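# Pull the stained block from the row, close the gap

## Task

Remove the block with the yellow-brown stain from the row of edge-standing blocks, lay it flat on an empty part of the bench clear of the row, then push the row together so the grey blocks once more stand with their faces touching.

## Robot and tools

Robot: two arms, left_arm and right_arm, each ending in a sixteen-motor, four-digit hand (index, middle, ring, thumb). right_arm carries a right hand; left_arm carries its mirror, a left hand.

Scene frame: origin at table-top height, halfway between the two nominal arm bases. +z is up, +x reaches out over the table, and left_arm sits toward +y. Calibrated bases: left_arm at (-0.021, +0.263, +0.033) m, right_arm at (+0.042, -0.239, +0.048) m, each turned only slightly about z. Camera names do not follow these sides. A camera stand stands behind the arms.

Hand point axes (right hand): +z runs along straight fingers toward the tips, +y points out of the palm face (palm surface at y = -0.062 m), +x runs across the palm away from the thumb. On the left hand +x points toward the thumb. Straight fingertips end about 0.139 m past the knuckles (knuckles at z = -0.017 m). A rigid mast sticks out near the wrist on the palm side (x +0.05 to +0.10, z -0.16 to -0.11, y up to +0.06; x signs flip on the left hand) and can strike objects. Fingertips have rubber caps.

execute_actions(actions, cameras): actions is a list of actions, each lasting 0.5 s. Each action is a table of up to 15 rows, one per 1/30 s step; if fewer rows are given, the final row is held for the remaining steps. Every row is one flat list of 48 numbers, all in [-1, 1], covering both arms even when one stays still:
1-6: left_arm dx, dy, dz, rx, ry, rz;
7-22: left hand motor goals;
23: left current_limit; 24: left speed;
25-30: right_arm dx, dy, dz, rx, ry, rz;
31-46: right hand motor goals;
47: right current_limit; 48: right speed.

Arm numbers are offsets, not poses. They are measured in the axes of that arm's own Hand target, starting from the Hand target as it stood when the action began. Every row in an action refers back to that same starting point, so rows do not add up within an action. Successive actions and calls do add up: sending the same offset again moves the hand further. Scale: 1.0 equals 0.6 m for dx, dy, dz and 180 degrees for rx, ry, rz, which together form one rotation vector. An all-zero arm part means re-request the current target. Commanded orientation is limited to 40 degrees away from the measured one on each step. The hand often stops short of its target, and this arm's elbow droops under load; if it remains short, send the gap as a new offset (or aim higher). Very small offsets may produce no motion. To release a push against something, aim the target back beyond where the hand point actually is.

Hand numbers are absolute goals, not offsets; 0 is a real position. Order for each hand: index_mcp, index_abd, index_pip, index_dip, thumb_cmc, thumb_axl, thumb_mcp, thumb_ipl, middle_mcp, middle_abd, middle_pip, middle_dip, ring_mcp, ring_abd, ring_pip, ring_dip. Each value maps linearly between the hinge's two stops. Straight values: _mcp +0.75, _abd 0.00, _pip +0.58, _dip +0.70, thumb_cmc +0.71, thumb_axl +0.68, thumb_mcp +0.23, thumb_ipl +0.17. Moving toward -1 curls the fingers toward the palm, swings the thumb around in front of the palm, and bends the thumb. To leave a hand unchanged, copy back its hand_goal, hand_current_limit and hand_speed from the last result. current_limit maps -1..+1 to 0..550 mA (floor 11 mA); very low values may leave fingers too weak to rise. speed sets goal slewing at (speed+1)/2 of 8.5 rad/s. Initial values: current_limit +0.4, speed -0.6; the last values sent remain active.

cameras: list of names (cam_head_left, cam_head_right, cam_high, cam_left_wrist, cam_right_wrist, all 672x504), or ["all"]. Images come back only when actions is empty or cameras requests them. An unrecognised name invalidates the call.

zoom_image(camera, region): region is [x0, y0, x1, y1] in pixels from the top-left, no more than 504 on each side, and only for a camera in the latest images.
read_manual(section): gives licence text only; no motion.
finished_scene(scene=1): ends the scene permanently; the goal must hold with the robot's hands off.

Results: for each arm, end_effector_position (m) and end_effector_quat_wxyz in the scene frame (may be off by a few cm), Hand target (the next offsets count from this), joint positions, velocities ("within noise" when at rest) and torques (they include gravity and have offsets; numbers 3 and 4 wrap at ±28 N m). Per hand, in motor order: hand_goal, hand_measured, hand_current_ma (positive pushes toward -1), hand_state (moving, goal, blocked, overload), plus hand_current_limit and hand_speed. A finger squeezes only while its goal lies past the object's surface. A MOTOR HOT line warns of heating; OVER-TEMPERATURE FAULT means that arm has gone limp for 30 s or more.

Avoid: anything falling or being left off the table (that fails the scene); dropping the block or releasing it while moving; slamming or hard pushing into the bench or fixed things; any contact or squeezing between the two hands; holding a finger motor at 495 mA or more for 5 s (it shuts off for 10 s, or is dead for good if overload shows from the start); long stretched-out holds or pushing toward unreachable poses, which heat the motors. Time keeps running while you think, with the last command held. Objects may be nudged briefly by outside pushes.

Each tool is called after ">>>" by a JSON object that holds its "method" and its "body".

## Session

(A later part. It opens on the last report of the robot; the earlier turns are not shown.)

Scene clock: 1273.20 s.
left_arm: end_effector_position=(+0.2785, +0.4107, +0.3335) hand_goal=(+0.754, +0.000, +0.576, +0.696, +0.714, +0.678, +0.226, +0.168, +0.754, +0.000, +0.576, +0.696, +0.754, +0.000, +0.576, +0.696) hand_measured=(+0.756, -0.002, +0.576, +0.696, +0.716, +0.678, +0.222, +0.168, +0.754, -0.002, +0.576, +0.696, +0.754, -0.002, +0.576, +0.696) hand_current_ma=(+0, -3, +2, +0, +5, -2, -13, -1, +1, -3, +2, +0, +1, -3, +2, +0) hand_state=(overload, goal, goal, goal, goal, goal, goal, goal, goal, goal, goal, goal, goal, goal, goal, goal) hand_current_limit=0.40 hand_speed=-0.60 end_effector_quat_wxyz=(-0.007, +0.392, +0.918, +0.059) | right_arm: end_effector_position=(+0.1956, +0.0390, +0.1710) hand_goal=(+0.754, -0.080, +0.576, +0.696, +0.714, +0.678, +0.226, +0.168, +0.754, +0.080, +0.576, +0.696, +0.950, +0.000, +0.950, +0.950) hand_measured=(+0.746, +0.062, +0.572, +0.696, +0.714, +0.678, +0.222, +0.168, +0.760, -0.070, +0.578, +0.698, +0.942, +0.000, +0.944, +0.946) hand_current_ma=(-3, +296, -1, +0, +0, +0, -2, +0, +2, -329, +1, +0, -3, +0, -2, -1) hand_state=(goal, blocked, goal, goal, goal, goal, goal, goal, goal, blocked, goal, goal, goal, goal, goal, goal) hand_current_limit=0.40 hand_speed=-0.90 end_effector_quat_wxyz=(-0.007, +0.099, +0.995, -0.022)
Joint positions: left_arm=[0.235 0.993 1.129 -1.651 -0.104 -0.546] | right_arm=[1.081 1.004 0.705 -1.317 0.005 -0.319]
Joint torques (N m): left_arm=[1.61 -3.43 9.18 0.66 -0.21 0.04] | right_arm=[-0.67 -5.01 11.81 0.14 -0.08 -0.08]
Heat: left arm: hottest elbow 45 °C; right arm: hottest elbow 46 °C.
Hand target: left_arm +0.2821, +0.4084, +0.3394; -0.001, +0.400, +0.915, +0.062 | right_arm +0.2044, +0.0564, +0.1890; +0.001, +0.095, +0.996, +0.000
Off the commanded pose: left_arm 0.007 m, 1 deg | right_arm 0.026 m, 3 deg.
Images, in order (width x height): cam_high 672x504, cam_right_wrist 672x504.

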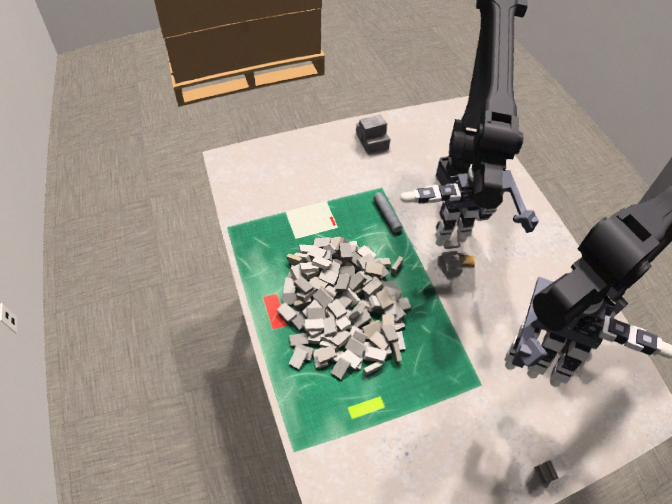

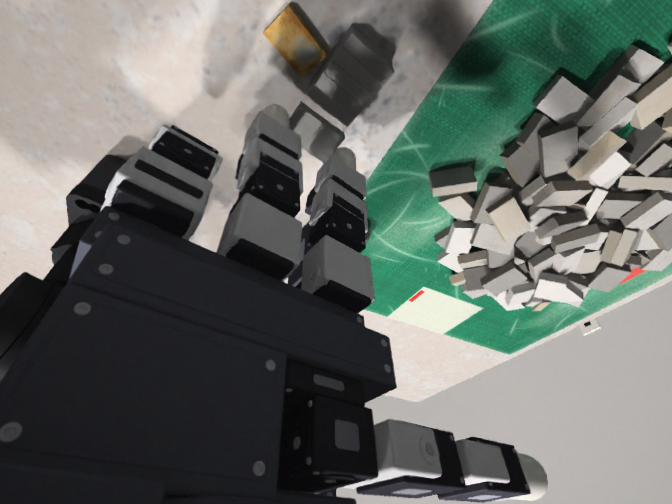

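>>> {"method": "execute_actions", "body": {"actions": [[[0,0,0,0,0,0,0.754,0,0.576,0.696,0.714,0.678,0.226,0.168,0.754,0,0.576,0.696,0.754,0,0.576,0.696,0.4,-0.6,0.0027,-0.0267,0.038,0,0,0,0.754,-0.08,0.576,0.696,0.714,0.678,0.226,0.168,0.754,0.08,0.576,0.696,0.95,0,0.95,0.95,0.4,-0.9]]], "cameras": ["cam_high", "cam_right_wrist"]}}

>>> {"method": "zoom_image", "body": {"camera": "cam_right_wrist", "region": [270, 60, 390, 180]}}

>>> {"method": "zoom_image", "body": {"camera": "cam_high", "region": [430, 225, 490, 285]}}

Scene clock: 1310.10 s.
left_arm: end_effector_position=(+0.2785, +0.4107, +0.3335) hand_goal=(+0.754, +0.000, +0.576, +0.696, +0.714, +0.678, +0.226, +0.168, +0.754, +0.000, +0.576, +0.696, +0.754, +0.000, +0.576, +0.696) hand_measured=(+0.756, -0.002, +0.576, +0.696, +0.716, +0.678, +0.222, +0.168, +0.754, -0.002, +0.576, +0.696, +0.754, -0.002, +0.576, +0.696) hand_current_ma=(+0, -3, +2, +0, +5, -2, -13, -1, +1, -3, +2, +0, +1, -3, +2, +0) hand_state=(overload, goal, goal, goal, goal, goal, goal, goal, goal, goal, goal, goal, goal, goal, goal, goal) hand_current_limit=0.40 hand_speed=-0.60 end_effector_quat_wxyz=(-0.007, +0.392, +0.918, +0.059) | right_arm: end_effector_position=(+0.1965, +0.0388, +0.1615) hand_goal=(+0.754, -0.080, +0.576, +0.696, +0.714, +0.678, +0.226, +0.168, +0.754, +0.080, +0.576, +0.696, +0.950, +0.000, +0.950, +0.950) hand_measured=(+0.744, +0.062, +0.572, +0.696, +0.714, +0.678, +0.222, +0.168, +0.762, -0.070, +0.580, +0.698, +0.944, +0.000, +0.944, +0.946) hand_current_ma=(-4, +296, -1, +0, +0, +0, -2, +0, +2, -329, +1, +0, -2, +0, -1, -1) hand_state=(goal, blocked, goal, goal, goal, goal, goal, goal, goal, blocked, goal, goal, goal, goal, goal, goal) hand_current_limit=0.40 hand_speed=-0.90 end_effector_quat_wxyz=(-0.003, +0.095, +0.995, -0.012)
Joint positions: left_arm=[0.235 0.993 1.129 -1.651 -0.104 -0.546] | right_arm=[1.074 0.999 0.671 -1.266 0.004 -0.335]
Joint torques (N m): left_arm=[1.55 -3.55 9.2 0.68 -0.22 0.03] | right_arm=[-1.32 -6.59 8.32 0.23 -0.07 -0.1]
Heat: left arm: hottest elbow 45 °C; right arm: hottest elbow 47 °C.
Hand target: left_arm +0.2821, +0.4084, +0.3394; -0.001, +0.400, +0.915, +0.062 | right_arm +0.1998, +0.0411, +0.1663; +0.001, +0.095, +0.996, +0.000
Off the commanded pose: left_arm 0.007 m, 1 deg | right_arm 0.006 m, 1 deg.
Images, in order (width x height): cam_high 672x504, cam_right_wrist 672x504.

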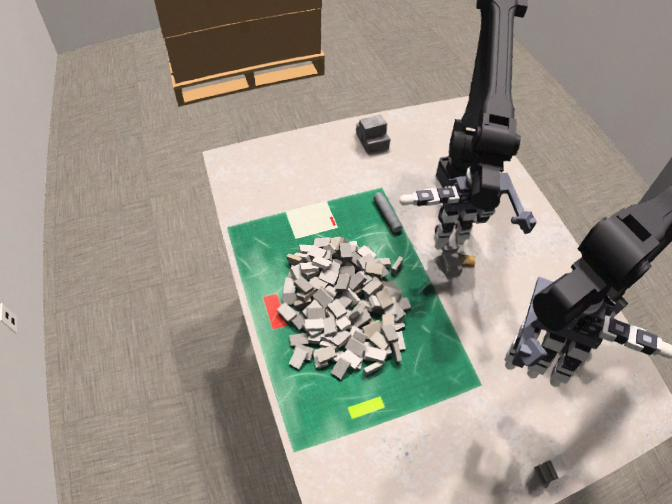

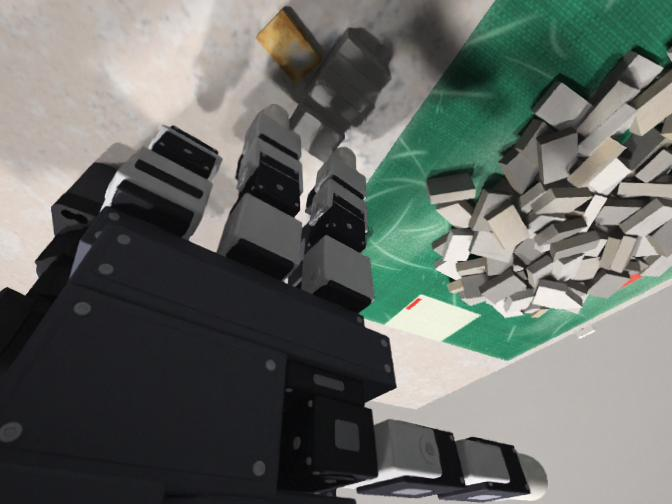

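Scaled by 4.200 from the camera's 672x504 image, which has a finer 960x720 frame.

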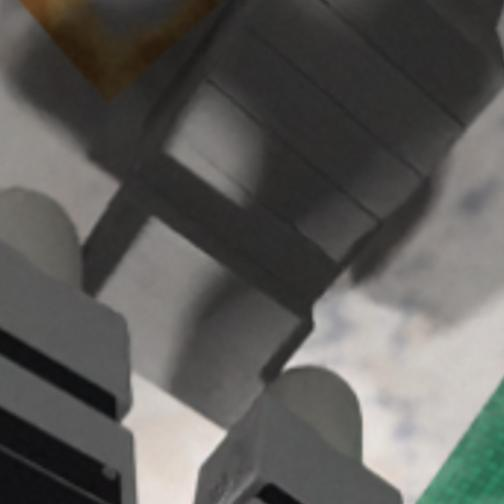

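Scaled by 8.400 from the camera's 672x504 image, which has a finer 960x720 frame.

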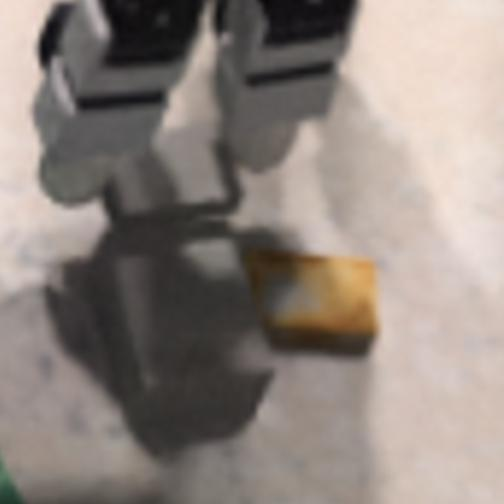

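>>> {"method": "execute_actions", "body": {"actions": [[[0,0,0,0,0,0,0.754,0,0.576,0.696,0.714,0.678,0.226,0.168,0.754,0,0.576,0.696,0.754,0,0.576,0.696,0.4,-0.6,0,-0.047,-0.015,0,0,0,0.754,-0.08,0.576,0.696,0.714,0.678,0.226,0.168,0.754,0.08,0.576,0.696,0.95,0,0.95,0.95,0.4,-0.9]],[[0,0,0,0,0,0,0.754,0,0.576,0.696,0.714,0.678,0.226,0.168,0.754,0,0.576,0.696,0.754,0,0.576,0.696,0.4,-0.6,0,-0.05,0,0,0,0,0.754,-0.08,0.576,0.696,0.714,0.678,0.226,0.168,0.754,0.08,0.576,0.696,0.95,0,0.95,0.95,0.4,-0.9]],[[0,0,0,0,0,0,0.754,0,0.576,0.696,0.714,0.678,0.226,0.168,0.754,0,0.576,0.696,0.754,0,0.576,0.696,0.4,-0.6,0,0.0397,0.0342,0.0741,0,0,0.754,-0.08,0.576,0.696,0.714,0.678,0.226,0.168,0.754,0.08,0.576,0.696,0.95,0,0.95,0.95,0.4,-0.9]],[[0,0,0,0,0,0,0.754,0,0.576,0.696,0.714,0.678,0.226,0.168,0.754,0,0.576,0.696,0.754,0,0.576,0.696,0.4,-0.6,0,0.0397,0.0342,0.0741,0,0,0.754,-0.08,0.576,0.696,0.714,0.678,0.226,0.168,0.754,0.08,0.576,0.696,0.95,0,0.95,0.95,0.4,-0.9]]], "cameras": ["cam_head_left", "cam_head_right", "cam_high", "cam_right_wrist"]}}

>>> {"method": "zoom_image", "body": {"camera": "cam_high", "region": [420, 180, 500, 280]}}

Scene clock: 1411.33 s.
left_arm: end_effector_position=(+0.2785, +0.4107, +0.3335) hand_goal=(+0.754, +0.000, +0.576, +0.696, +0.714, +0.678, +0.226, +0.168, +0.754, +0.000, +0.576, +0.696, +0.754, +0.000, +0.576, +0.696) hand_measured=(+0.756, -0.002, +0.576, +0.696, +0.716, +0.678, +0.222, +0.168, +0.754, -0.002, +0.576, +0.696, +0.754, -0.002, +0.576, +0.696) hand_current_ma=(+0, -3, +2, +0, +5, -2, -13, -1, +1, -3, +2, +0, +1, -3, +2, +0) hand_state=(overload, goal, goal, goal, goal, goal, goal, goal, goal, goal, goal, goal, goal, goal, goal, goal) hand_current_limit=0.40 hand_speed=-0.60 end_effector_quat_wxyz=(-0.007, +0.392, +0.918, +0.059) | right_arm: end_effector_position=(+0.1930, +0.0195, +0.1194) hand_goal=(+0.754, -0.080, +0.576, +0.696, +0.714, +0.678, +0.226, +0.168, +0.754, +0.080, +0.576, +0.696, +0.950, +0.000, +0.950, +0.950) hand_measured=(+0.748, -0.078, +0.574, +0.694, +0.710, +0.678, +0.220, +0.168, +0.750, +0.078, +0.576, +0.698, +0.942, +0.000, +0.946, +0.946) hand_current_ma=(-1, +0, -1, +0, -1, +0, -2, +0, -1, +0, +0, +0, -3, +0, -1, -1) hand_state=(goal, goal, goal, goal, goal, goal, goal, goal, goal, goal, goal, goal, goal, goal, goal, goal) hand_current_limit=0.40 hand_speed=-0.90 end_effector_quat_wxyz=(-0.025, +0.087, +0.967, -0.236)
Joint positions: left_arm=[0.235 0.993 1.129 -1.651 -0.104 -0.546] | right_arm=[1.144 1.325 0.822 -1.534 0.119 -0.248]
Joint torques (N m): left_arm=[1.55 -3.43 9.21 0.68 -0.21 0.04] | right_arm=[-0.5 -10.05 8.4 -1.61 0.14 0.15]
Heat: left arm: hottest elbow 45 °C; right arm: hottest elbow 43 °C.
Hand target: left_arm +0.2821, +0.4084, +0.3394; -0.001, +0.400, +0.915, +0.062 | right_arm +0.1967, +0.0253, +0.1292; -0.021, +0.092, +0.969, -0.230
Off the commanded pose: left_arm 0.007 m, 1 deg | right_arm 0.012 m, 1 deg.
Images, in order (width x height): cam_head_left 672x504, cam_head_right 672x504, cam_high 672x504, cam_right_wrist 672x504.

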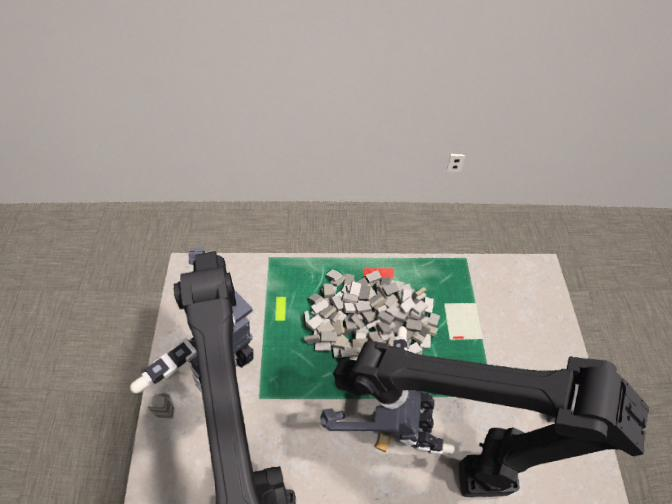

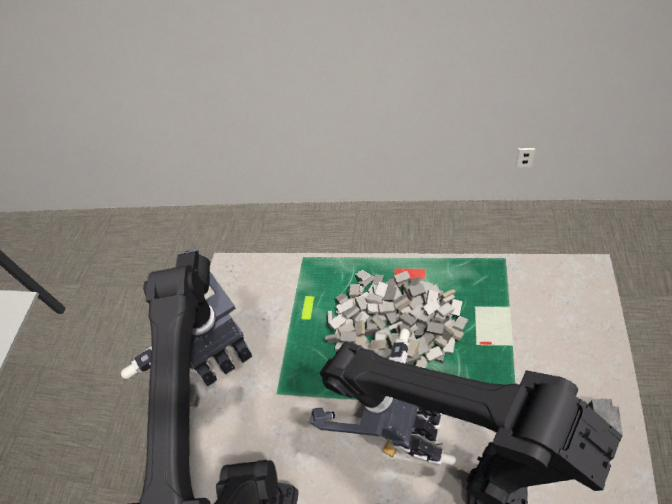

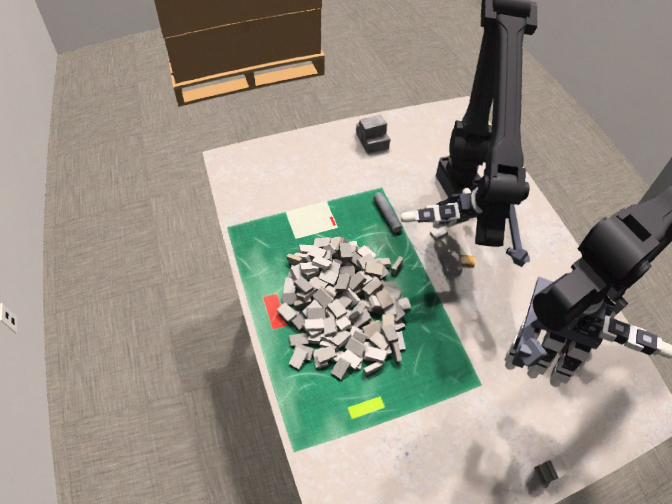

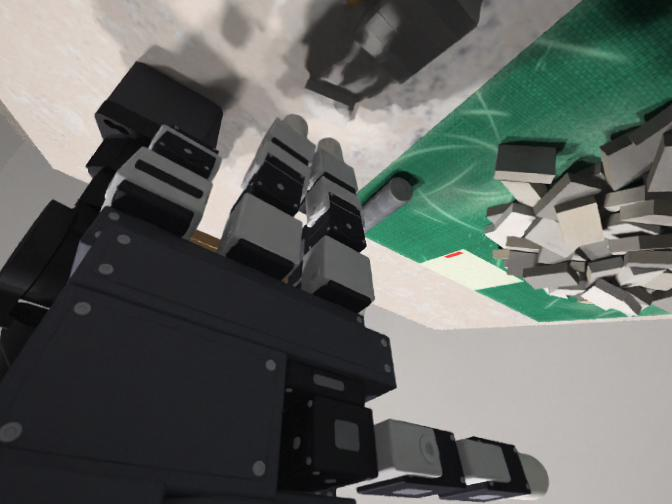

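Scaled by 5.040 from the camera's 672x504 image, which has a finer 960x720 frame.

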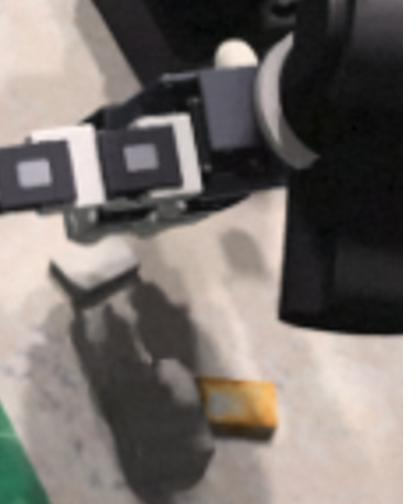

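>>> {"method": "zoom_image", "body": {"camera": "cam_right_wrist", "region": [260, 0, 500, 160]}}

>>> {"method": "zoom_image", "body": {"camera": "cam_head_right", "region": [360, 400, 460, 480]}}

>>> {"method": "zoom_image", "body": {"camera": "cam_high", "region": [425, 220, 485, 285]}}

Scaled by 2.100 from the camera's 672x504 image, which has a finer 960x720 frame.

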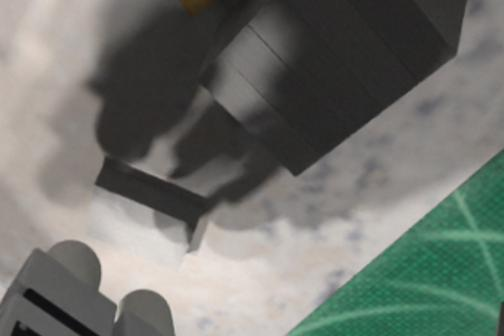

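Scaled by 5.040 from the camera's 672x504 image, which has a finer 960x720 frame.

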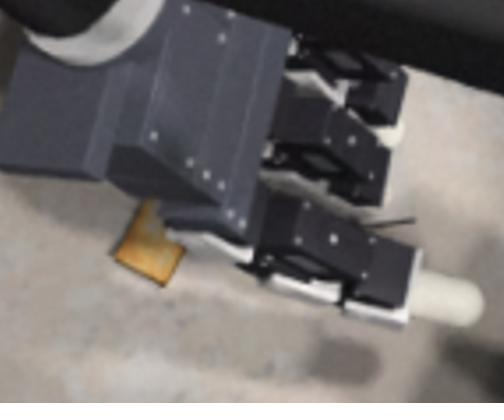

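Scaled by 7.754 from the camera's 672x504 image, which has a finer 960x720 frame.

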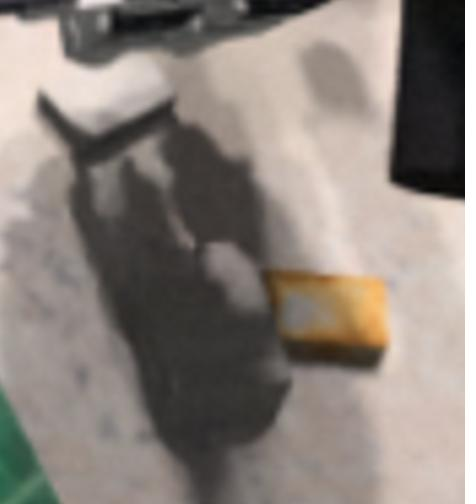

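>>> {"method": "execute_actions", "body": {"actions": [[[0,0,0,0,0,0,0.754,0,0.576,0.696,0.714,0.678,0.226,0.168,0.754,0,0.576,0.696,0.754,0,0.576,0.696,0.4,-0.6,0.0527,-0.0012,0.0303,0.036,-0.0464,-0.0709,0.754,0.15,0.576,0.696,0.714,0.678,0.226,0.168,0.754,-0.15,0.576,0.696,0.95,0,0.95,0.95,0.4,-0.8]],[[0,0,0,0,0,0,0.754,0,0.576,0.696,0.714,0.678,0.226,0.168,0.754,0,0.576,0.696,0.754,0,0.576,0.696,0.4,-0.6,0.0551,0.0138,0.0216,0.036,-0.0464,-0.0709,0.754,0.15,0.576,0.696,0.714,0.678,0.226,0.168,0.754,-0.15,0.576,0.696,0.95,0,0.95,0.95,0.4,-0.8]]], "cameras": ["cam_head_left", "cam_high", "cam_right_wrist"]}}

>>> {"method": "zoom_image", "body": {"camera": "cam_right_wrist", "region": [220, 0, 440, 180]}}

>>> {"method": "zoom_image", "body": {"camera": "cam_high", "region": [420, 190, 500, 270]}}

Scene clock: 1534.37 s.
left_arm: end_effector_position=(+0.2785, +0.4107, +0.3335) hand_goal=(+0.754, +0.000, +0.576, +0.696, +0.714, +0.678, +0.226, +0.168, +0.754, +0.000, +0.576, +0.696, +0.754, +0.000, +0.576, +0.696) hand_measured=(+0.756, -0.002, +0.576, +0.696, +0.716, +0.678, +0.222, +0.168, +0.754, -0.002, +0.576, +0.696, +0.754, -0.002, +0.576, +0.696) hand_current_ma=(+0, -3, +2, +0, +5, -2, -13, -1, +1, -3, +2, +0, +1, -3, +2, +0) hand_state=(overload, goal, goal, goal, goal, goal, goal, goal, goal, goal, goal, goal, goal, goal, goal, goal) hand_current_limit=0.40 hand_speed=-0.60 end_effector_quat_wxyz=(-0.007, +0.392, +0.918, +0.059) | right_arm: end_effector_position=(+0.1313, +0.0260, +0.0999) hand_goal=(+0.754, +0.150, +0.576, +0.696, +0.714, +0.678, +0.226, +0.168, +0.754, -0.150, +0.576, +0.696, +0.950, +0.000, +0.950, +0.950) hand_measured=(+0.748, +0.148, +0.574, +0.694, +0.710, +0.678, +0.220, +0.168, +0.748, -0.148, +0.576, +0.698, +0.938, +0.000, +0.946, +0.946) hand_current_ma=(-2, +0, -1, +0, -1, +0, -2, +0, -2, +0, +0, +0, -6, +0, -1, -1) hand_state=(goal, goal, goal, goal, goal, goal, goal, goal, goal, goal, goal, goal, goal, goal, goal, goal) hand_current_limit=0.40 hand_speed=-0.80 end_effector_quat_wxyz=(+0.066, -0.157, +0.930, -0.324)
Joint positions: left_arm=[0.235 0.993 1.129 -1.651 -0.104 -0.546] | right_arm=[1.433 1.403 0.806 -1.577 0.324 -0.399]
Joint torques (N m): left_arm=[1.67 -3.43 9.2 0.68 -0.22 0.04] | right_arm=[-1.14 -9 5.7 -1.8 0.24 -0.04]
Heat: left arm: hottest elbow 45 °C; right arm: hottest elbow 43 °C.
Hand target: left_arm +0.2821, +0.4084, +0.3394; -0.001, +0.400, +0.915, +0.062 | right_arm +0.1314, +0.0199, +0.0972; +0.058, -0.160, +0.926, -0.337
Off the commanded pose: left_arm 0.007 m, 1 deg | right_arm 0.007 m, 2 deg.
Images, in order (width x height): cam_head_left 672x504, cam_high 672x504, cam_right_wrist 672x504.

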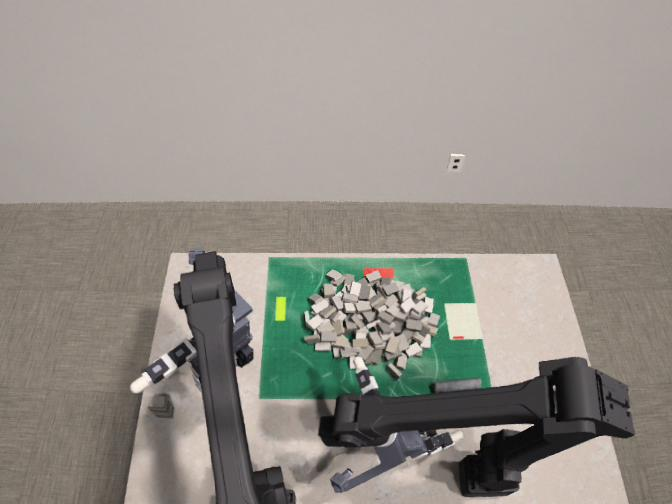

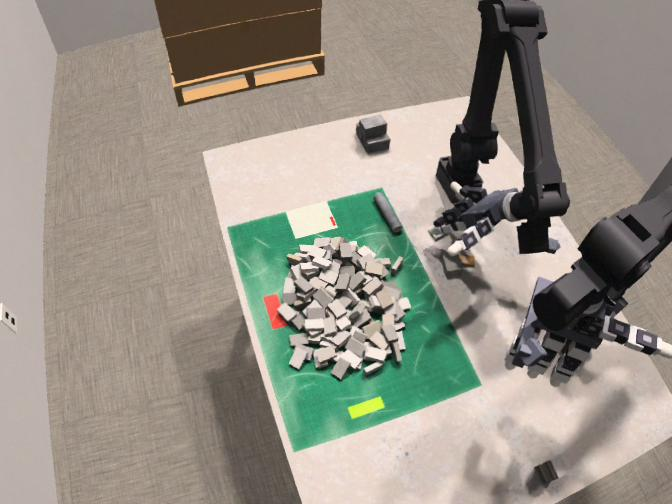

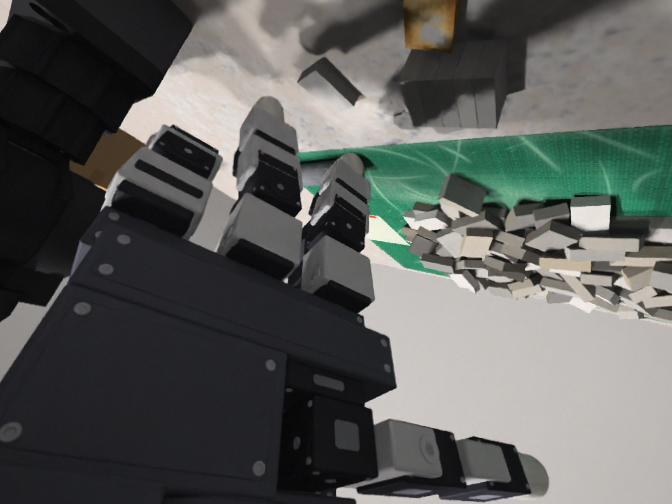

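Scaled by 2.291 from the camera's 672x504 image, which has a finer 960x720 frame.

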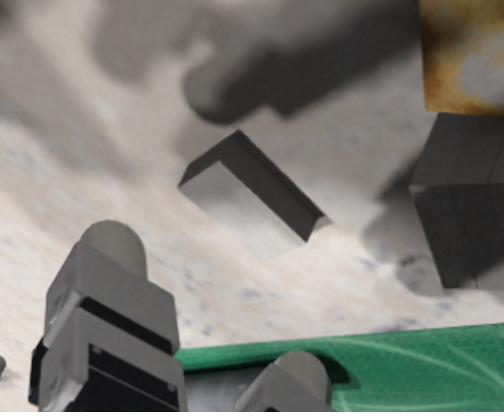

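Scaled by 6.300 from the camera's 672x504 image, which has a finer 960x720 frame.

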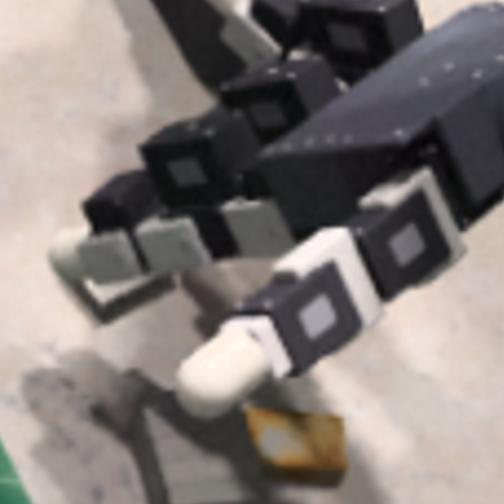

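>>> {"method": "execute_actions", "body": {"actions": [[[0,0,0,0,0,0,0.754,0,0.576,0.696,0.714,0.678,0.226,0.168,0.754,0,0.576,0.696,0.754,0,0.576,0.696,0.4,-0.6,-0.006,0.0154,0.03,0.0003,0.0087,0.0108,0.754,0.15,0.576,0.696,0.714,0.678,0.226,0.168,0.754,-0.15,0.576,0.696,0.95,0,0.95,0.95,0.4,-0.8]],[[0,0,0,0,0,0,0.754,0,0.576,0.696,0.714,0.678,0.226,0.168,0.754,0,0.576,0.696,0.754,0,0.576,0.696,0.4,-0.6,-0.006,0.0154,0.03,0.0003,0.0087,0.0108,0.754,0.15,0.576,0.696,0.714,0.678,0.226,0.168,0.754,-0.15,0.576,0.696,0.95,0,0.95,0.95,0.4,-0.8]]], "cameras": ["cam_high", "cam_right_wrist"]}}

>>> {"method": "zoom_image", "body": {"camera": "cam_right_wrist", "region": [220, 20, 400, 180]}}

>>> {"method": "zoom_image", "body": {"camera": "cam_high", "region": [420, 190, 500, 270]}}

Scene clock: 1575.97 s.
left_arm: end_effector_position=(+0.2785, +0.4107, +0.3335) hand_goal=(+0.754, +0.000, +0.576, +0.696, +0.714, +0.678, +0.226, +0.168, +0.754, +0.000, +0.576, +0.696, +0.754, +0.000, +0.576, +0.696) hand_measured=(+0.756, -0.002, +0.576, +0.696, +0.716, +0.678, +0.222, +0.168, +0.754, -0.002, +0.576, +0.696, +0.754, -0.002, +0.576, +0.696) hand_current_ma=(+0, -3, +2, +0, +5, -2, -13, -1, +1, -3, +2, +0, +1, -3, +2, +0) hand_state=(overload, goal, goal, goal, goal, goal, goal, goal, goal, goal, goal, goal, goal, goal, goal, goal) hand_current_limit=0.40 hand_speed=-0.60 end_effector_quat_wxyz=(-0.007, +0.392, +0.918, +0.059) | right_arm: end_effector_position=(+0.1386, +0.0134, +0.0626) hand_goal=(+0.754, +0.150, +0.576, +0.696, +0.714, +0.678, +0.226, +0.168, +0.754, -0.150, +0.576, +0.696, +0.950, +0.000, +0.950, +0.950) hand_measured=(+0.748, +0.148, +0.574, +0.694, +0.710, +0.678, +0.220, +0.168, +0.748, -0.148, +0.576, +0.698, +0.940, +0.000, +0.946, +0.946) hand_current_ma=(-2, +0, +0, +0, -1, +0, -2, +0, -2, +0, +0, +0, -5, +0, -1, -1) hand_state=(goal, goal, goal, goal, goal, goal, goal, goal, goal, goal, goal, goal, goal, goal, goal, goal) hand_current_limit=0.40 hand_speed=-0.80 end_effector_quat_wxyz=(+0.046, -0.127, +0.931, -0.339)
Joint positions: left_arm=[0.235 0.993 1.129 -1.651 -0.104 -0.546] | right_arm=[1.389 1.481 0.757 -1.488 0.301 -0.381]
Joint torques (N m): left_arm=[1.61 -3.55 9.18 0.69 -0.22 0.04] | right_arm=[-0.97 -9 4.92 -0.94 0.16 0.17]
Heat: left arm: hottest elbow 45 °C; right arm: hottest elbow 41 °C.
Hand target: left_arm +0.2821, +0.4084, +0.3394; -0.001, +0.400, +0.915, +0.062 | right_arm +0.1411, +0.0136, +0.0578; +0.045, -0.119, +0.932, -0.340
Off the commanded pose: left_arm 0.007 m, 1 deg | right_arm 0.005 m, 1 deg.
Images, in order (width x height): cam_high 672x504, cam_right_wrist 672x504.

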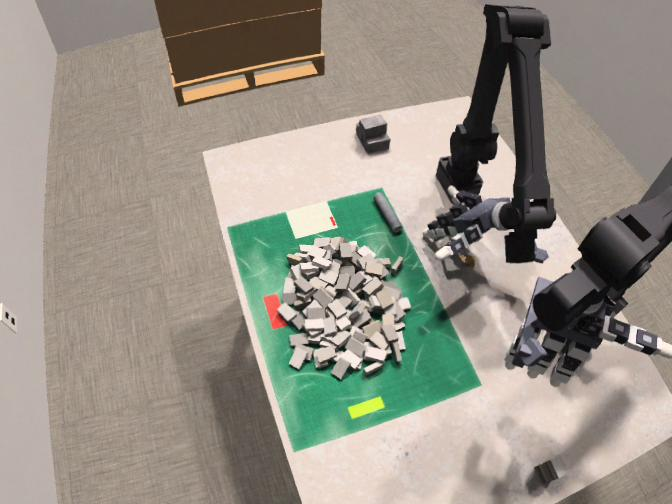

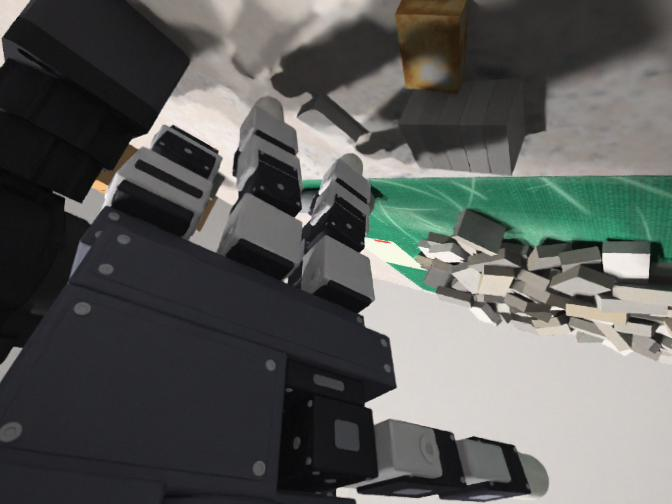

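Scaled by 2.800 from the camera's 672x504 image, which has a finer 960x720 frame.

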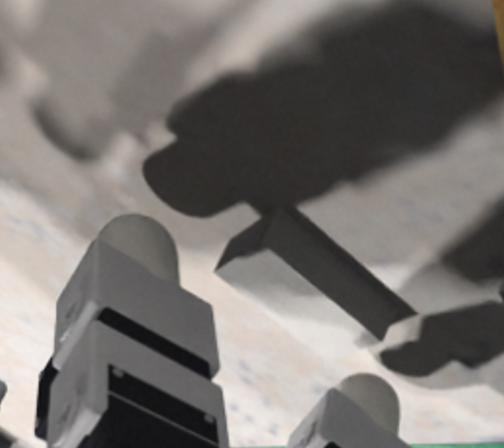

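Scaled by 6.300 from the camera's 672x504 image, which has a finer 960x720 frame.

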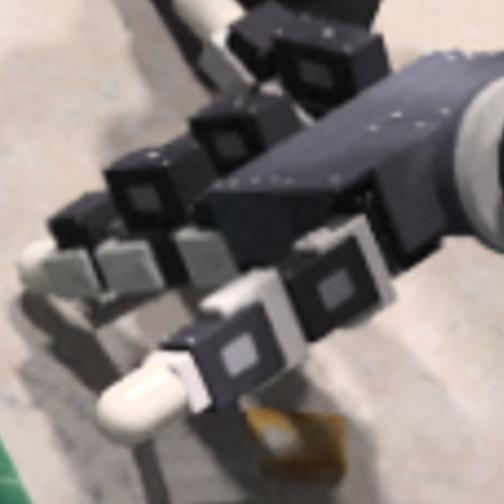

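>>> {"method": "zoom_image", "body": {"camera": "cam_right_wrist", "region": [280, 80, 380, 160]}}

Scaled by 5.040 from the camera's 672x504 image, which has a finer 960x720 frame.

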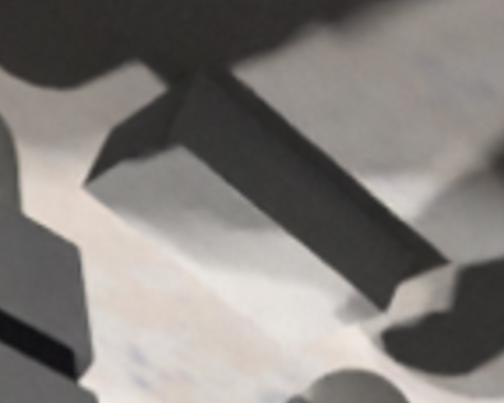

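>>> {"method": "execute_actions", "body": {"actions": [[[0,0,0,0,0,0,0.754,0,0.576,0.696,0.714,0.678,0.226,0.168,0.754,0,0.576,0.696,0.754,0,0.576,0.696,0.4,-0.6,-0.0035,0.019,-0.003,0,0,0,0.754,0.15,0.576,0.696,0.714,0.678,0.226,0.168,0.754,-0.15,0.576,0.696,0.95,0,0.95,0.95,0.4,-0.8]]], "cameras": ["cam_right_wrist"]}}

>>> {"method": "zoom_image", "body": {"camera": "cam_right_wrist", "region": [260, 80, 380, 176]}}

Scene clock: 1622.40 s.
left_arm: end_effector_position=(+0.2785, +0.4107, +0.3335) hand_goal=(+0.754, +0.000, +0.576, +0.696, +0.714, +0.678, +0.226, +0.168, +0.754, +0.000, +0.576, +0.696, +0.754, +0.000, +0.576, +0.696) hand_measured=(+0.756, -0.002, +0.576, +0.696, +0.716, +0.678, +0.222, +0.168, +0.754, -0.002, +0.576, +0.696, +0.754, -0.002, +0.576, +0.696) hand_current_ma=(+0, -3, +2, +0, +5, -2, -13, -1, +1, -3, +2, +0, +1, -3, +2, +0) hand_state=(overload, goal, goal, goal, goal, goal, goal, goal, goal, goal, goal, goal, goal, goal, goal, goal) hand_current_limit=0.40 hand_speed=-0.60 end_effector_quat_wxyz=(-0.007, +0.392, +0.918, +0.059) | right_arm: end_effector_position=(+0.1384, +0.0126, +0.0532) hand_goal=(+0.754, +0.150, +0.576, +0.696, +0.714, +0.678, +0.226, +0.168, +0.754, -0.150, +0.576, +0.696, +0.950, +0.000, +0.950, +0.950) hand_measured=(+0.750, +0.152, +0.574, +0.694, +0.710, +0.678, +0.220, +0.168, +0.748, -0.148, +0.576, +0.698, +0.940, +0.000, +0.946, +0.946) hand_current_ma=(-1, +0, +0, +0, -1, +0, -2, +0, -2, +0, +0, +0, -5, +0, -1, -1) hand_state=(goal, goal, goal, goal, goal, goal, goal, goal, goal, goal, goal, goal, goal, goal, goal, goal) hand_current_limit=0.40 hand_speed=-0.80 end_effector_quat_wxyz=(+0.042, -0.124, +0.928, -0.348)
Joint positions: left_arm=[0.235 0.993 1.129 -1.651 -0.104 -0.546] | right_arm=[1.389 1.515 0.757 -1.475 0.297 -0.373]
Joint torques (N m): left_arm=[1.61 -3.49 9.2 0.66 -0.22 0.04] | right_arm=[-0.38 -9.29 6.27 -0.92 0.12 0.18]
Heat: left arm: hottest elbow 45 °C; right arm: hottest elbow 39 °C.
Hand target: left_arm +0.2821, +0.4084, +0.3394; -0.001, +0.400, +0.915, +0.062 | right_arm +0.1406, +0.0237, +0.0519; +0.045, -0.119, +0.932, -0.340
Off the commanded pose: left_arm 0.007 m, 1 deg | right_arm 0.011 m, 1 deg.
Images, in order (width x height): cam_right_wrist 672x504.

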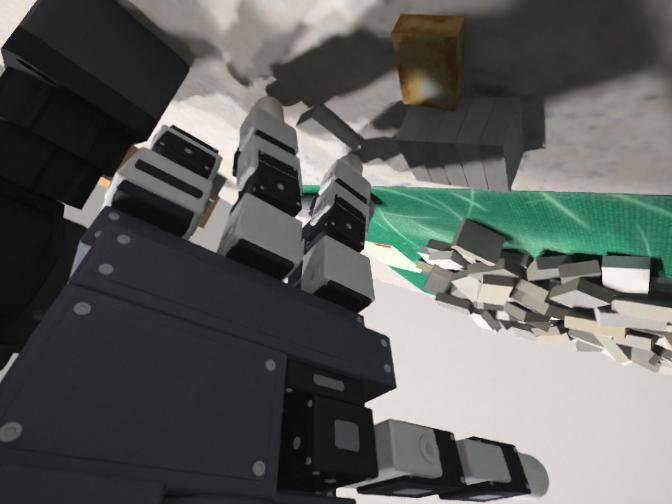

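Scaled by 4.200 from the camera's 672x504 image, which has a finer 960x720 frame.

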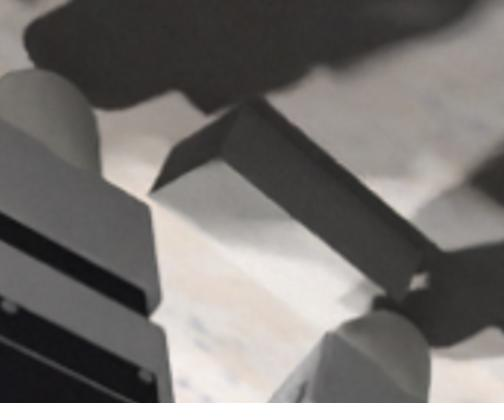

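>>> {"method": "execute_actions", "body": {"actions": [[[0,0,0,0,0,0,0.754,0,0.576,0.696,0.714,0.678,0.226,0.168,0.754,0,0.576,0.696,0.754,0,0.576,0.696,0.4,-0.6,-0.003,-0.0273,-0.0314,0,0,0,0.754,0.15,0.576,0.696,0.714,0.678,0.226,0.168,0.754,-0.15,0.576,0.696,0.95,0,0.95,0.95,0.4,-0.8]],[[0,0,0,0,0,0,0.754,0,0.576,0.696,0.714,0.678,0.226,0.168,0.754,0,0.576,0.696,0.754,0,0.576,0.696,0.4,-0.6,-0.003,0.029,0.033,0,0,0,0.754,0.15,0.576,0.696,0.714,0.678,0.226,0.168,0.754,-0.15,0.576,0.696,0.95,0,0.95,0.95,0.4,-0.8]]], "cameras": ["cam_right_wrist"]}}

>>> {"method": "zoom_image", "body": {"camera": "cam_right_wrist", "region": [260, 80, 380, 176]}}

Scene clock: 1650.97 s.
left_arm: end_effector_position=(+0.2785, +0.4107, +0.3335) hand_goal=(+0.754, +0.000, +0.576, +0.696, +0.714, +0.678, +0.226, +0.168, +0.754, +0.000, +0.576, +0.696, +0.754, +0.000, +0.576, +0.696) hand_measured=(+0.756, -0.002, +0.576, +0.696, +0.716, +0.678, +0.222, +0.168, +0.754, -0.002, +0.576, +0.696, +0.754, -0.002, +0.576, +0.696) hand_current_ma=(+0, -3, +2, +0, +5, -2, -13, -1, +1, -3, +2, +0, +1, -3, +2, +0) hand_state=(overload, goal, goal, goal, goal, goal, goal, goal, goal, goal, goal, goal, goal, goal, goal, goal) hand_current_limit=0.40 hand_speed=-0.60 end_effector_quat_wxyz=(-0.007, +0.392, +0.918, +0.059) | right_arm: end_effector_position=(+0.1408, +0.0237, +0.0552) hand_goal=(+0.754, +0.150, +0.576, +0.696, +0.714, +0.678, +0.226, +0.168, +0.754, -0.150, +0.576, +0.696, +0.950, +0.000, +0.950, +0.950) hand_measured=(+0.750, +0.150, +0.574, +0.694, +0.710, +0.678, +0.220, +0.168, +0.748, -0.148, +0.576, +0.698, +0.940, +0.000, +0.946, +0.946) hand_current_ma=(-1, +0, +0, +0, -1, +0, -2, +0, -2, +0, +0, +0, -5, +0, -1, -1) hand_state=(goal, goal, goal, goal, goal, goal, goal, goal, goal, goal, goal, goal, goal, goal, goal, goal) hand_current_limit=0.40 hand_speed=-0.80 end_effector_quat_wxyz=(+0.045, -0.123, +0.931, -0.340)
Joint positions: left_arm=[0.235 0.993 1.129 -1.651 -0.104 -0.546] | right_arm=[1.389 1.523 0.779 -1.47 0.297 -0.373]
Joint torques (N m): left_arm=[1.61 -3.43 9.17 0.66 -0.21 0.04] | right_arm=[-1.2 -9.7 5.01 -0.87 0.33 0.08]
Heat: left arm: hottest elbow 45 °C; right arm: hottest elbow 39 °C.
Hand target: left_arm +0.2821, +0.4084, +0.3394; -0.001, +0.400, +0.915, +0.062 | right_arm +0.1441, +0.0249, +0.0505; +0.045, -0.119, +0.932, -0.340
Off the commanded pose: left_arm 0.007 m, 1 deg | right_arm 0.006 m, 1 deg.
Images, in order (width x height): cam_right_wrist 672x504.

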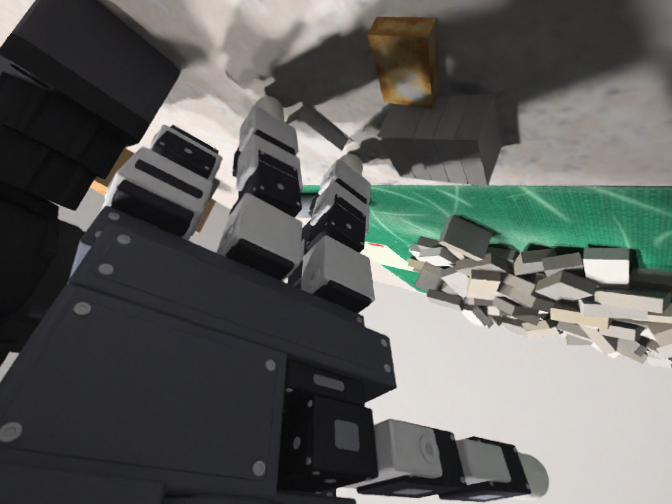

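Scaled by 4.200 from the camera's 672x504 image, which has a finer 960x720 frame.

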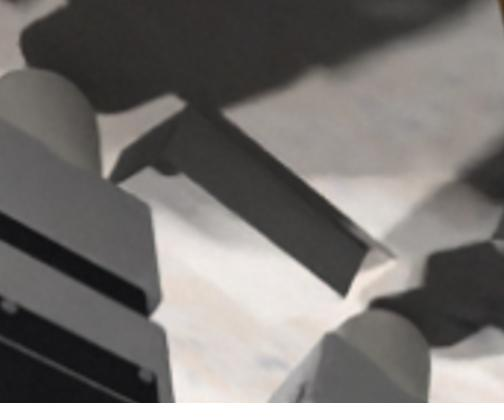

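>>> {"method": "execute_actions", "body": {"actions": [[[0,0,0,0,0,0,0.754,0,0.576,0.696,0.714,0.678,0.226,0.168,0.754,0,0.576,0.696,0.754,0,0.576,0.696,0.4,-0.6,0,0,0,0,0,0,0.754,-0.11,0.576,0.696,0.714,0.678,0.226,0.168,0.754,0.11,0.576,0.696,0.95,0,0.95,0.95,0.4,-0.9]],[[0,0,0,0,0,0,0.754,0,0.576,0.696,0.714,0.678,0.226,0.168,0.754,0,0.576,0.696,0.754,0,0.576,0.696,0.4,-0.6,0,0,0,0,0,0,0.754,-0.11,0.576,0.696,0.714,0.678,0.226,0.168,0.754,0.11,0.576,0.696,0.95,0,0.95,0.95,0.4,-0.9]]], "cameras": ["cam_right_wrist"]}}

>>> {"method": "zoom_image", "body": {"camera": "cam_right_wrist", "region": [260, 80, 380, 176]}}

Scene clock: 1669.40 s.
left_arm: end_effector_position=(+0.2785, +0.4107, +0.3335) hand_goal=(+0.754, +0.000, +0.576, +0.696, +0.714, +0.678, +0.226, +0.168, +0.754, +0.000, +0.576, +0.696, +0.754, +0.000, +0.576, +0.696) hand_measured=(+0.756, -0.002, +0.576, +0.696, +0.716, +0.678, +0.222, +0.168, +0.754, -0.002, +0.576, +0.696, +0.754, -0.002, +0.576, +0.696) hand_current_ma=(+0, -3, +2, +0, +5, -2, -13, -1, +1, -3, +2, +0, +1, -3, +2, +0) hand_state=(overload, goal, goal, goal, goal, goal, goal, goal, goal, goal, goal, goal, goal, goal, goal, goal) hand_current_limit=0.40 hand_speed=-0.60 end_effector_quat_wxyz=(-0.007, +0.392, +0.918, +0.059) | right_arm: end_effector_position=(+0.1412, +0.0236, +0.0553) hand_goal=(+0.754, -0.110, +0.576, +0.696, +0.714, +0.678, +0.226, +0.168, +0.754, +0.110, +0.576, +0.696, +0.950, +0.000, +0.950, +0.950) hand_measured=(+0.752, +0.068, +0.576, +0.696, +0.710, +0.678, +0.220, +0.168, +0.748, -0.070, +0.576, +0.698, +0.940, +0.000, +0.946, +0.946) hand_current_ma=(+0, +385, +0, +0, -1, +0, -2, +0, -2, -385, +0, +0, -5, +0, -1, -1) hand_state=(goal, blocked, goal, goal, goal, goal, goal, goal, goal, blocked, goal, goal, goal, goal, goal, goal) hand_current_limit=0.40 hand_speed=-0.90 end_effector_quat_wxyz=(+0.046, -0.124, +0.931, -0.340)
Joint positions: left_arm=[0.235 0.993 1.129 -1.651 -0.104 -0.546] | right_arm=[1.389 1.523 0.779 -1.47 0.3 -0.373]
Joint torques (N m): left_arm=[1.73 -3.43 9.17 0.65 -0.22 0.03] | right_arm=[-1.2 -9.52 5 -0.9 0.25 0.07]
Heat: left arm: hottest elbow 45 °C; right arm: hottest elbow 39 °C.
Hand target: left_arm +0.2821, +0.4084, +0.3394; -0.001, +0.400, +0.915, +0.062 | right_arm +0.1441, +0.0250, +0.0505; +0.045, -0.119, +0.932, -0.340
Off the commanded pose: left_arm 0.007 m, 1 deg | right_arm 0.006 m, 1 deg.
Images, in order (width x height): cam_right_wrist 672x504.

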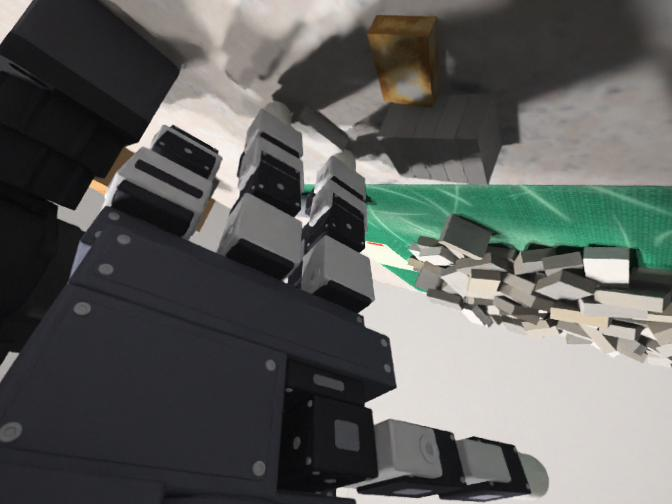

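Scaled by 4.200 from the camera's 672x504 image, which has a finer 960x720 frame.

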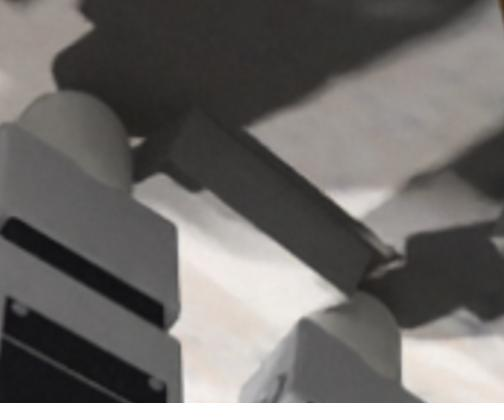

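>>> {"method": "execute_actions", "body": {"actions": [[[0,0,0,0,0,0,0.754,0,0.576,0.696,0.714,0.678,0.226,0.168,0.754,0,0.576,0.696,0.754,0,0.576,0.696,0.4,-0.6,-0.0017,-0.022,-0.048,0,0,0,0.754,-0.11,0.576,0.696,0.714,0.678,0.226,0.168,0.754,0.11,0.576,0.696,0.95,0,0.95,0.95,0.4,-0.9]],[[0,0,0,0,0,0,0.754,0,0.576,0.696,0.714,0.678,0.226,0.168,0.754,0,0.576,0.696,0.754,0,0.576,0.696,0.4,-0.6,-0.0017,-0.028,-0.055,0,0,0,0.754,-0.11,0.576,0.696,0.714,0.678,0.226,0.168,0.754,0.11,0.576,0.696,0.95,0,0.95,0.95,0.4,-0.9]],[[0,0,0,0,0,0,0.754,0,0.576,0.696,0.714,0.678,0.226,0.168,0.754,0,0.576,0.696,0.754,0,0.576,0.696,0.4,-0.6,-0.0115,-0.0485,-0.0248,-0.0765,0.0029,0.0301,0.754,-0.11,0.576,0.696,0.714,0.678,0.226,0.168,0.754,0.11,0.576,0.696,0.95,0,0.95,0.95,0.4,-0.9]],[[0,0,0,0,0,0,0.754,0,0.576,0.696,0.714,0.678,0.226,0.168,0.754,0,0.576,0.696,0.754,0,0.576,0.696,0.4,-0.6,-0.0115,-0.0485,-0.0248,-0.0765,0.0029,0.0301,0.754,-0.11,0.576,0.696,0.714,0.678,0.226,0.168,0.754,0.11,0.576,0.696,0.95,0,0.95,0.95,0.4,-0.9]]], "cameras": ["cam_head_left", "cam_high", "cam_right_wrist"]}}

>>> {"method": "zoom_image", "body": {"camera": "cam_right_wrist", "region": [220, 0, 440, 180]}}

>>> {"method": "zoom_image", "body": {"camera": "cam_high", "region": [410, 170, 510, 290]}}

Scene clock: 1728.47 s.
left_arm: end_effector_position=(+0.2785, +0.4107, +0.3335) hand_goal=(+0.754, +0.000, +0.576, +0.696, +0.714, +0.678, +0.226, +0.168, +0.754, +0.000, +0.576, +0.696, +0.754, +0.000, +0.576, +0.696) hand_measured=(+0.756, -0.002, +0.576, +0.696, +0.716, +0.678, +0.222, +0.168, +0.754, -0.002, +0.576, +0.696, +0.754, -0.002, +0.576, +0.696) hand_current_ma=(+0, -3, +2, +0, +5, -2, -13, -1, +1, -3, +2, +0, +1, -3, +2, +0) hand_state=(overload, goal, goal, goal, goal, goal, goal, goal, goal, goal, goal, goal, goal, goal, goal, goal) hand_current_limit=0.40 hand_speed=-0.60 end_effector_quat_wxyz=(-0.007, +0.392, +0.918, +0.059) | right_arm: end_effector_position=(+0.1598, +0.0081, +0.1730) hand_goal=(+0.754, -0.110, +0.576, +0.696, +0.714, +0.678, +0.226, +0.168, +0.754, +0.110, +0.576, +0.696, +0.950, +0.000, +0.950, +0.950) hand_measured=(+0.736, +0.066, +0.566, +0.694, +0.712, +0.678, +0.222, +0.168, +0.758, -0.066, +0.578, +0.698, +0.940, +0.000, +0.946, +0.946) hand_current_ma=(-12, +385, -4, +0, +0, +0, -2, +0, +1, -385, +0, +0, -4, +0, -1, -1) hand_state=(goal, blocked, goal, goal, goal, goal, goal, goal, goal, blocked, goal, goal, goal, goal, goal, goal) hand_current_limit=0.40 hand_speed=-0.90 end_effector_quat_wxyz=(+0.038, -0.031, +0.993, -0.108)
Joint positions: left_arm=[0.235 0.993 1.129 -1.651 -0.104 -0.546] | right_arm=[1.196 0.957 0.703 -1.483 0.159 -0.452]
Joint torques (N m): left_arm=[1.61 -3.31 9.17 0.66 -0.21 0.03] | right_arm=[-0.5 -4.13 8.64 -0.12 0.09 -0.08]
Heat: left arm: hottest elbow 45 °C; right arm: hottest elbow 39 °C.
Hand target: left_arm +0.2821, +0.4084, +0.3394; -0.001, +0.400, +0.915, +0.062 | right_arm +0.1604, +0.0128, +0.1738; +0.038, -0.035, +0.993, -0.104
Off the commanded pose: left_arm 0.007 m, 1 deg | right_arm 0.005 m, 1 deg.
Images, in order (width x height): cam_head_left 672x504, cam_high 672x504, cam_right_wrist 672x504.

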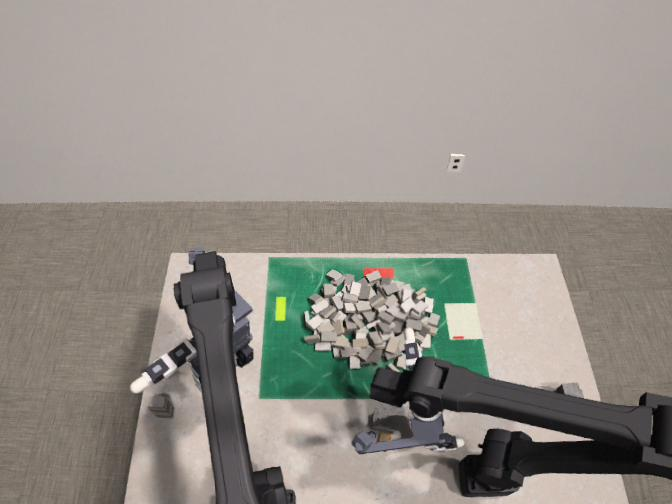

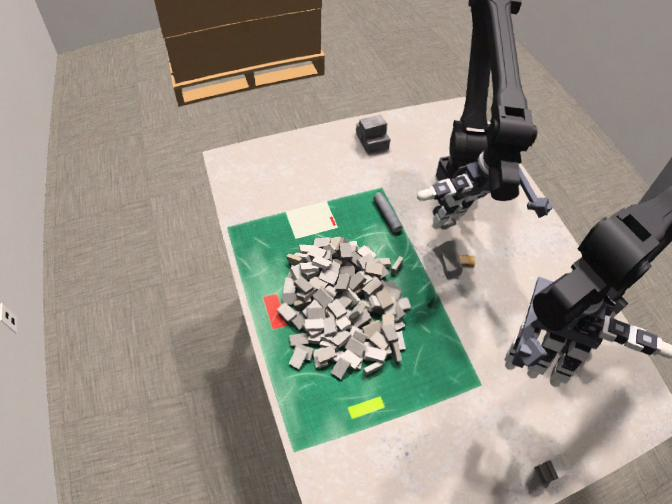

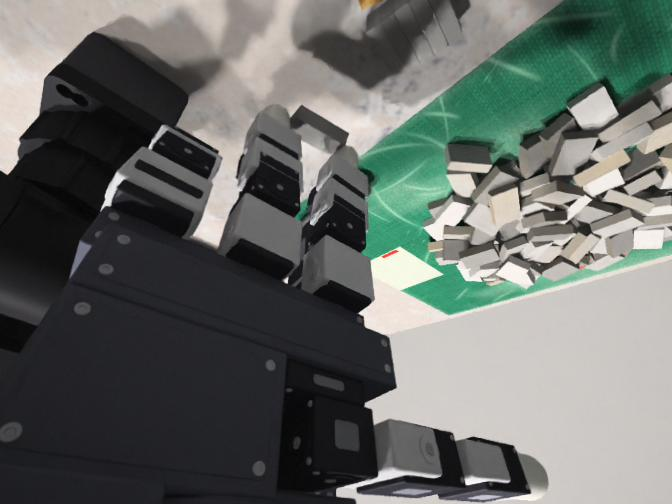

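Scaled by 2.291 from the camera's 672x504 image, which has a finer 960x720 frame.

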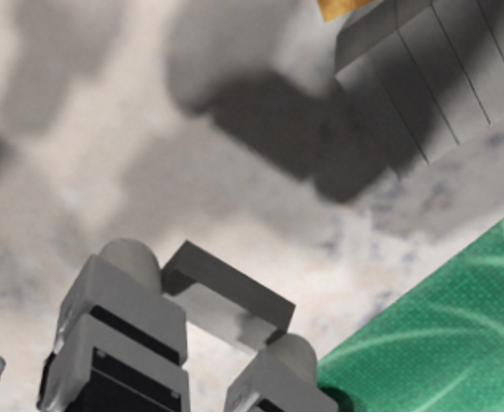

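Scaled by 4.200 from the camera's 672x504 image, which has a finer 960x720 frame.

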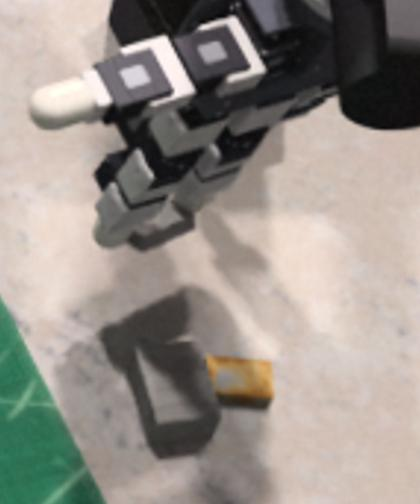

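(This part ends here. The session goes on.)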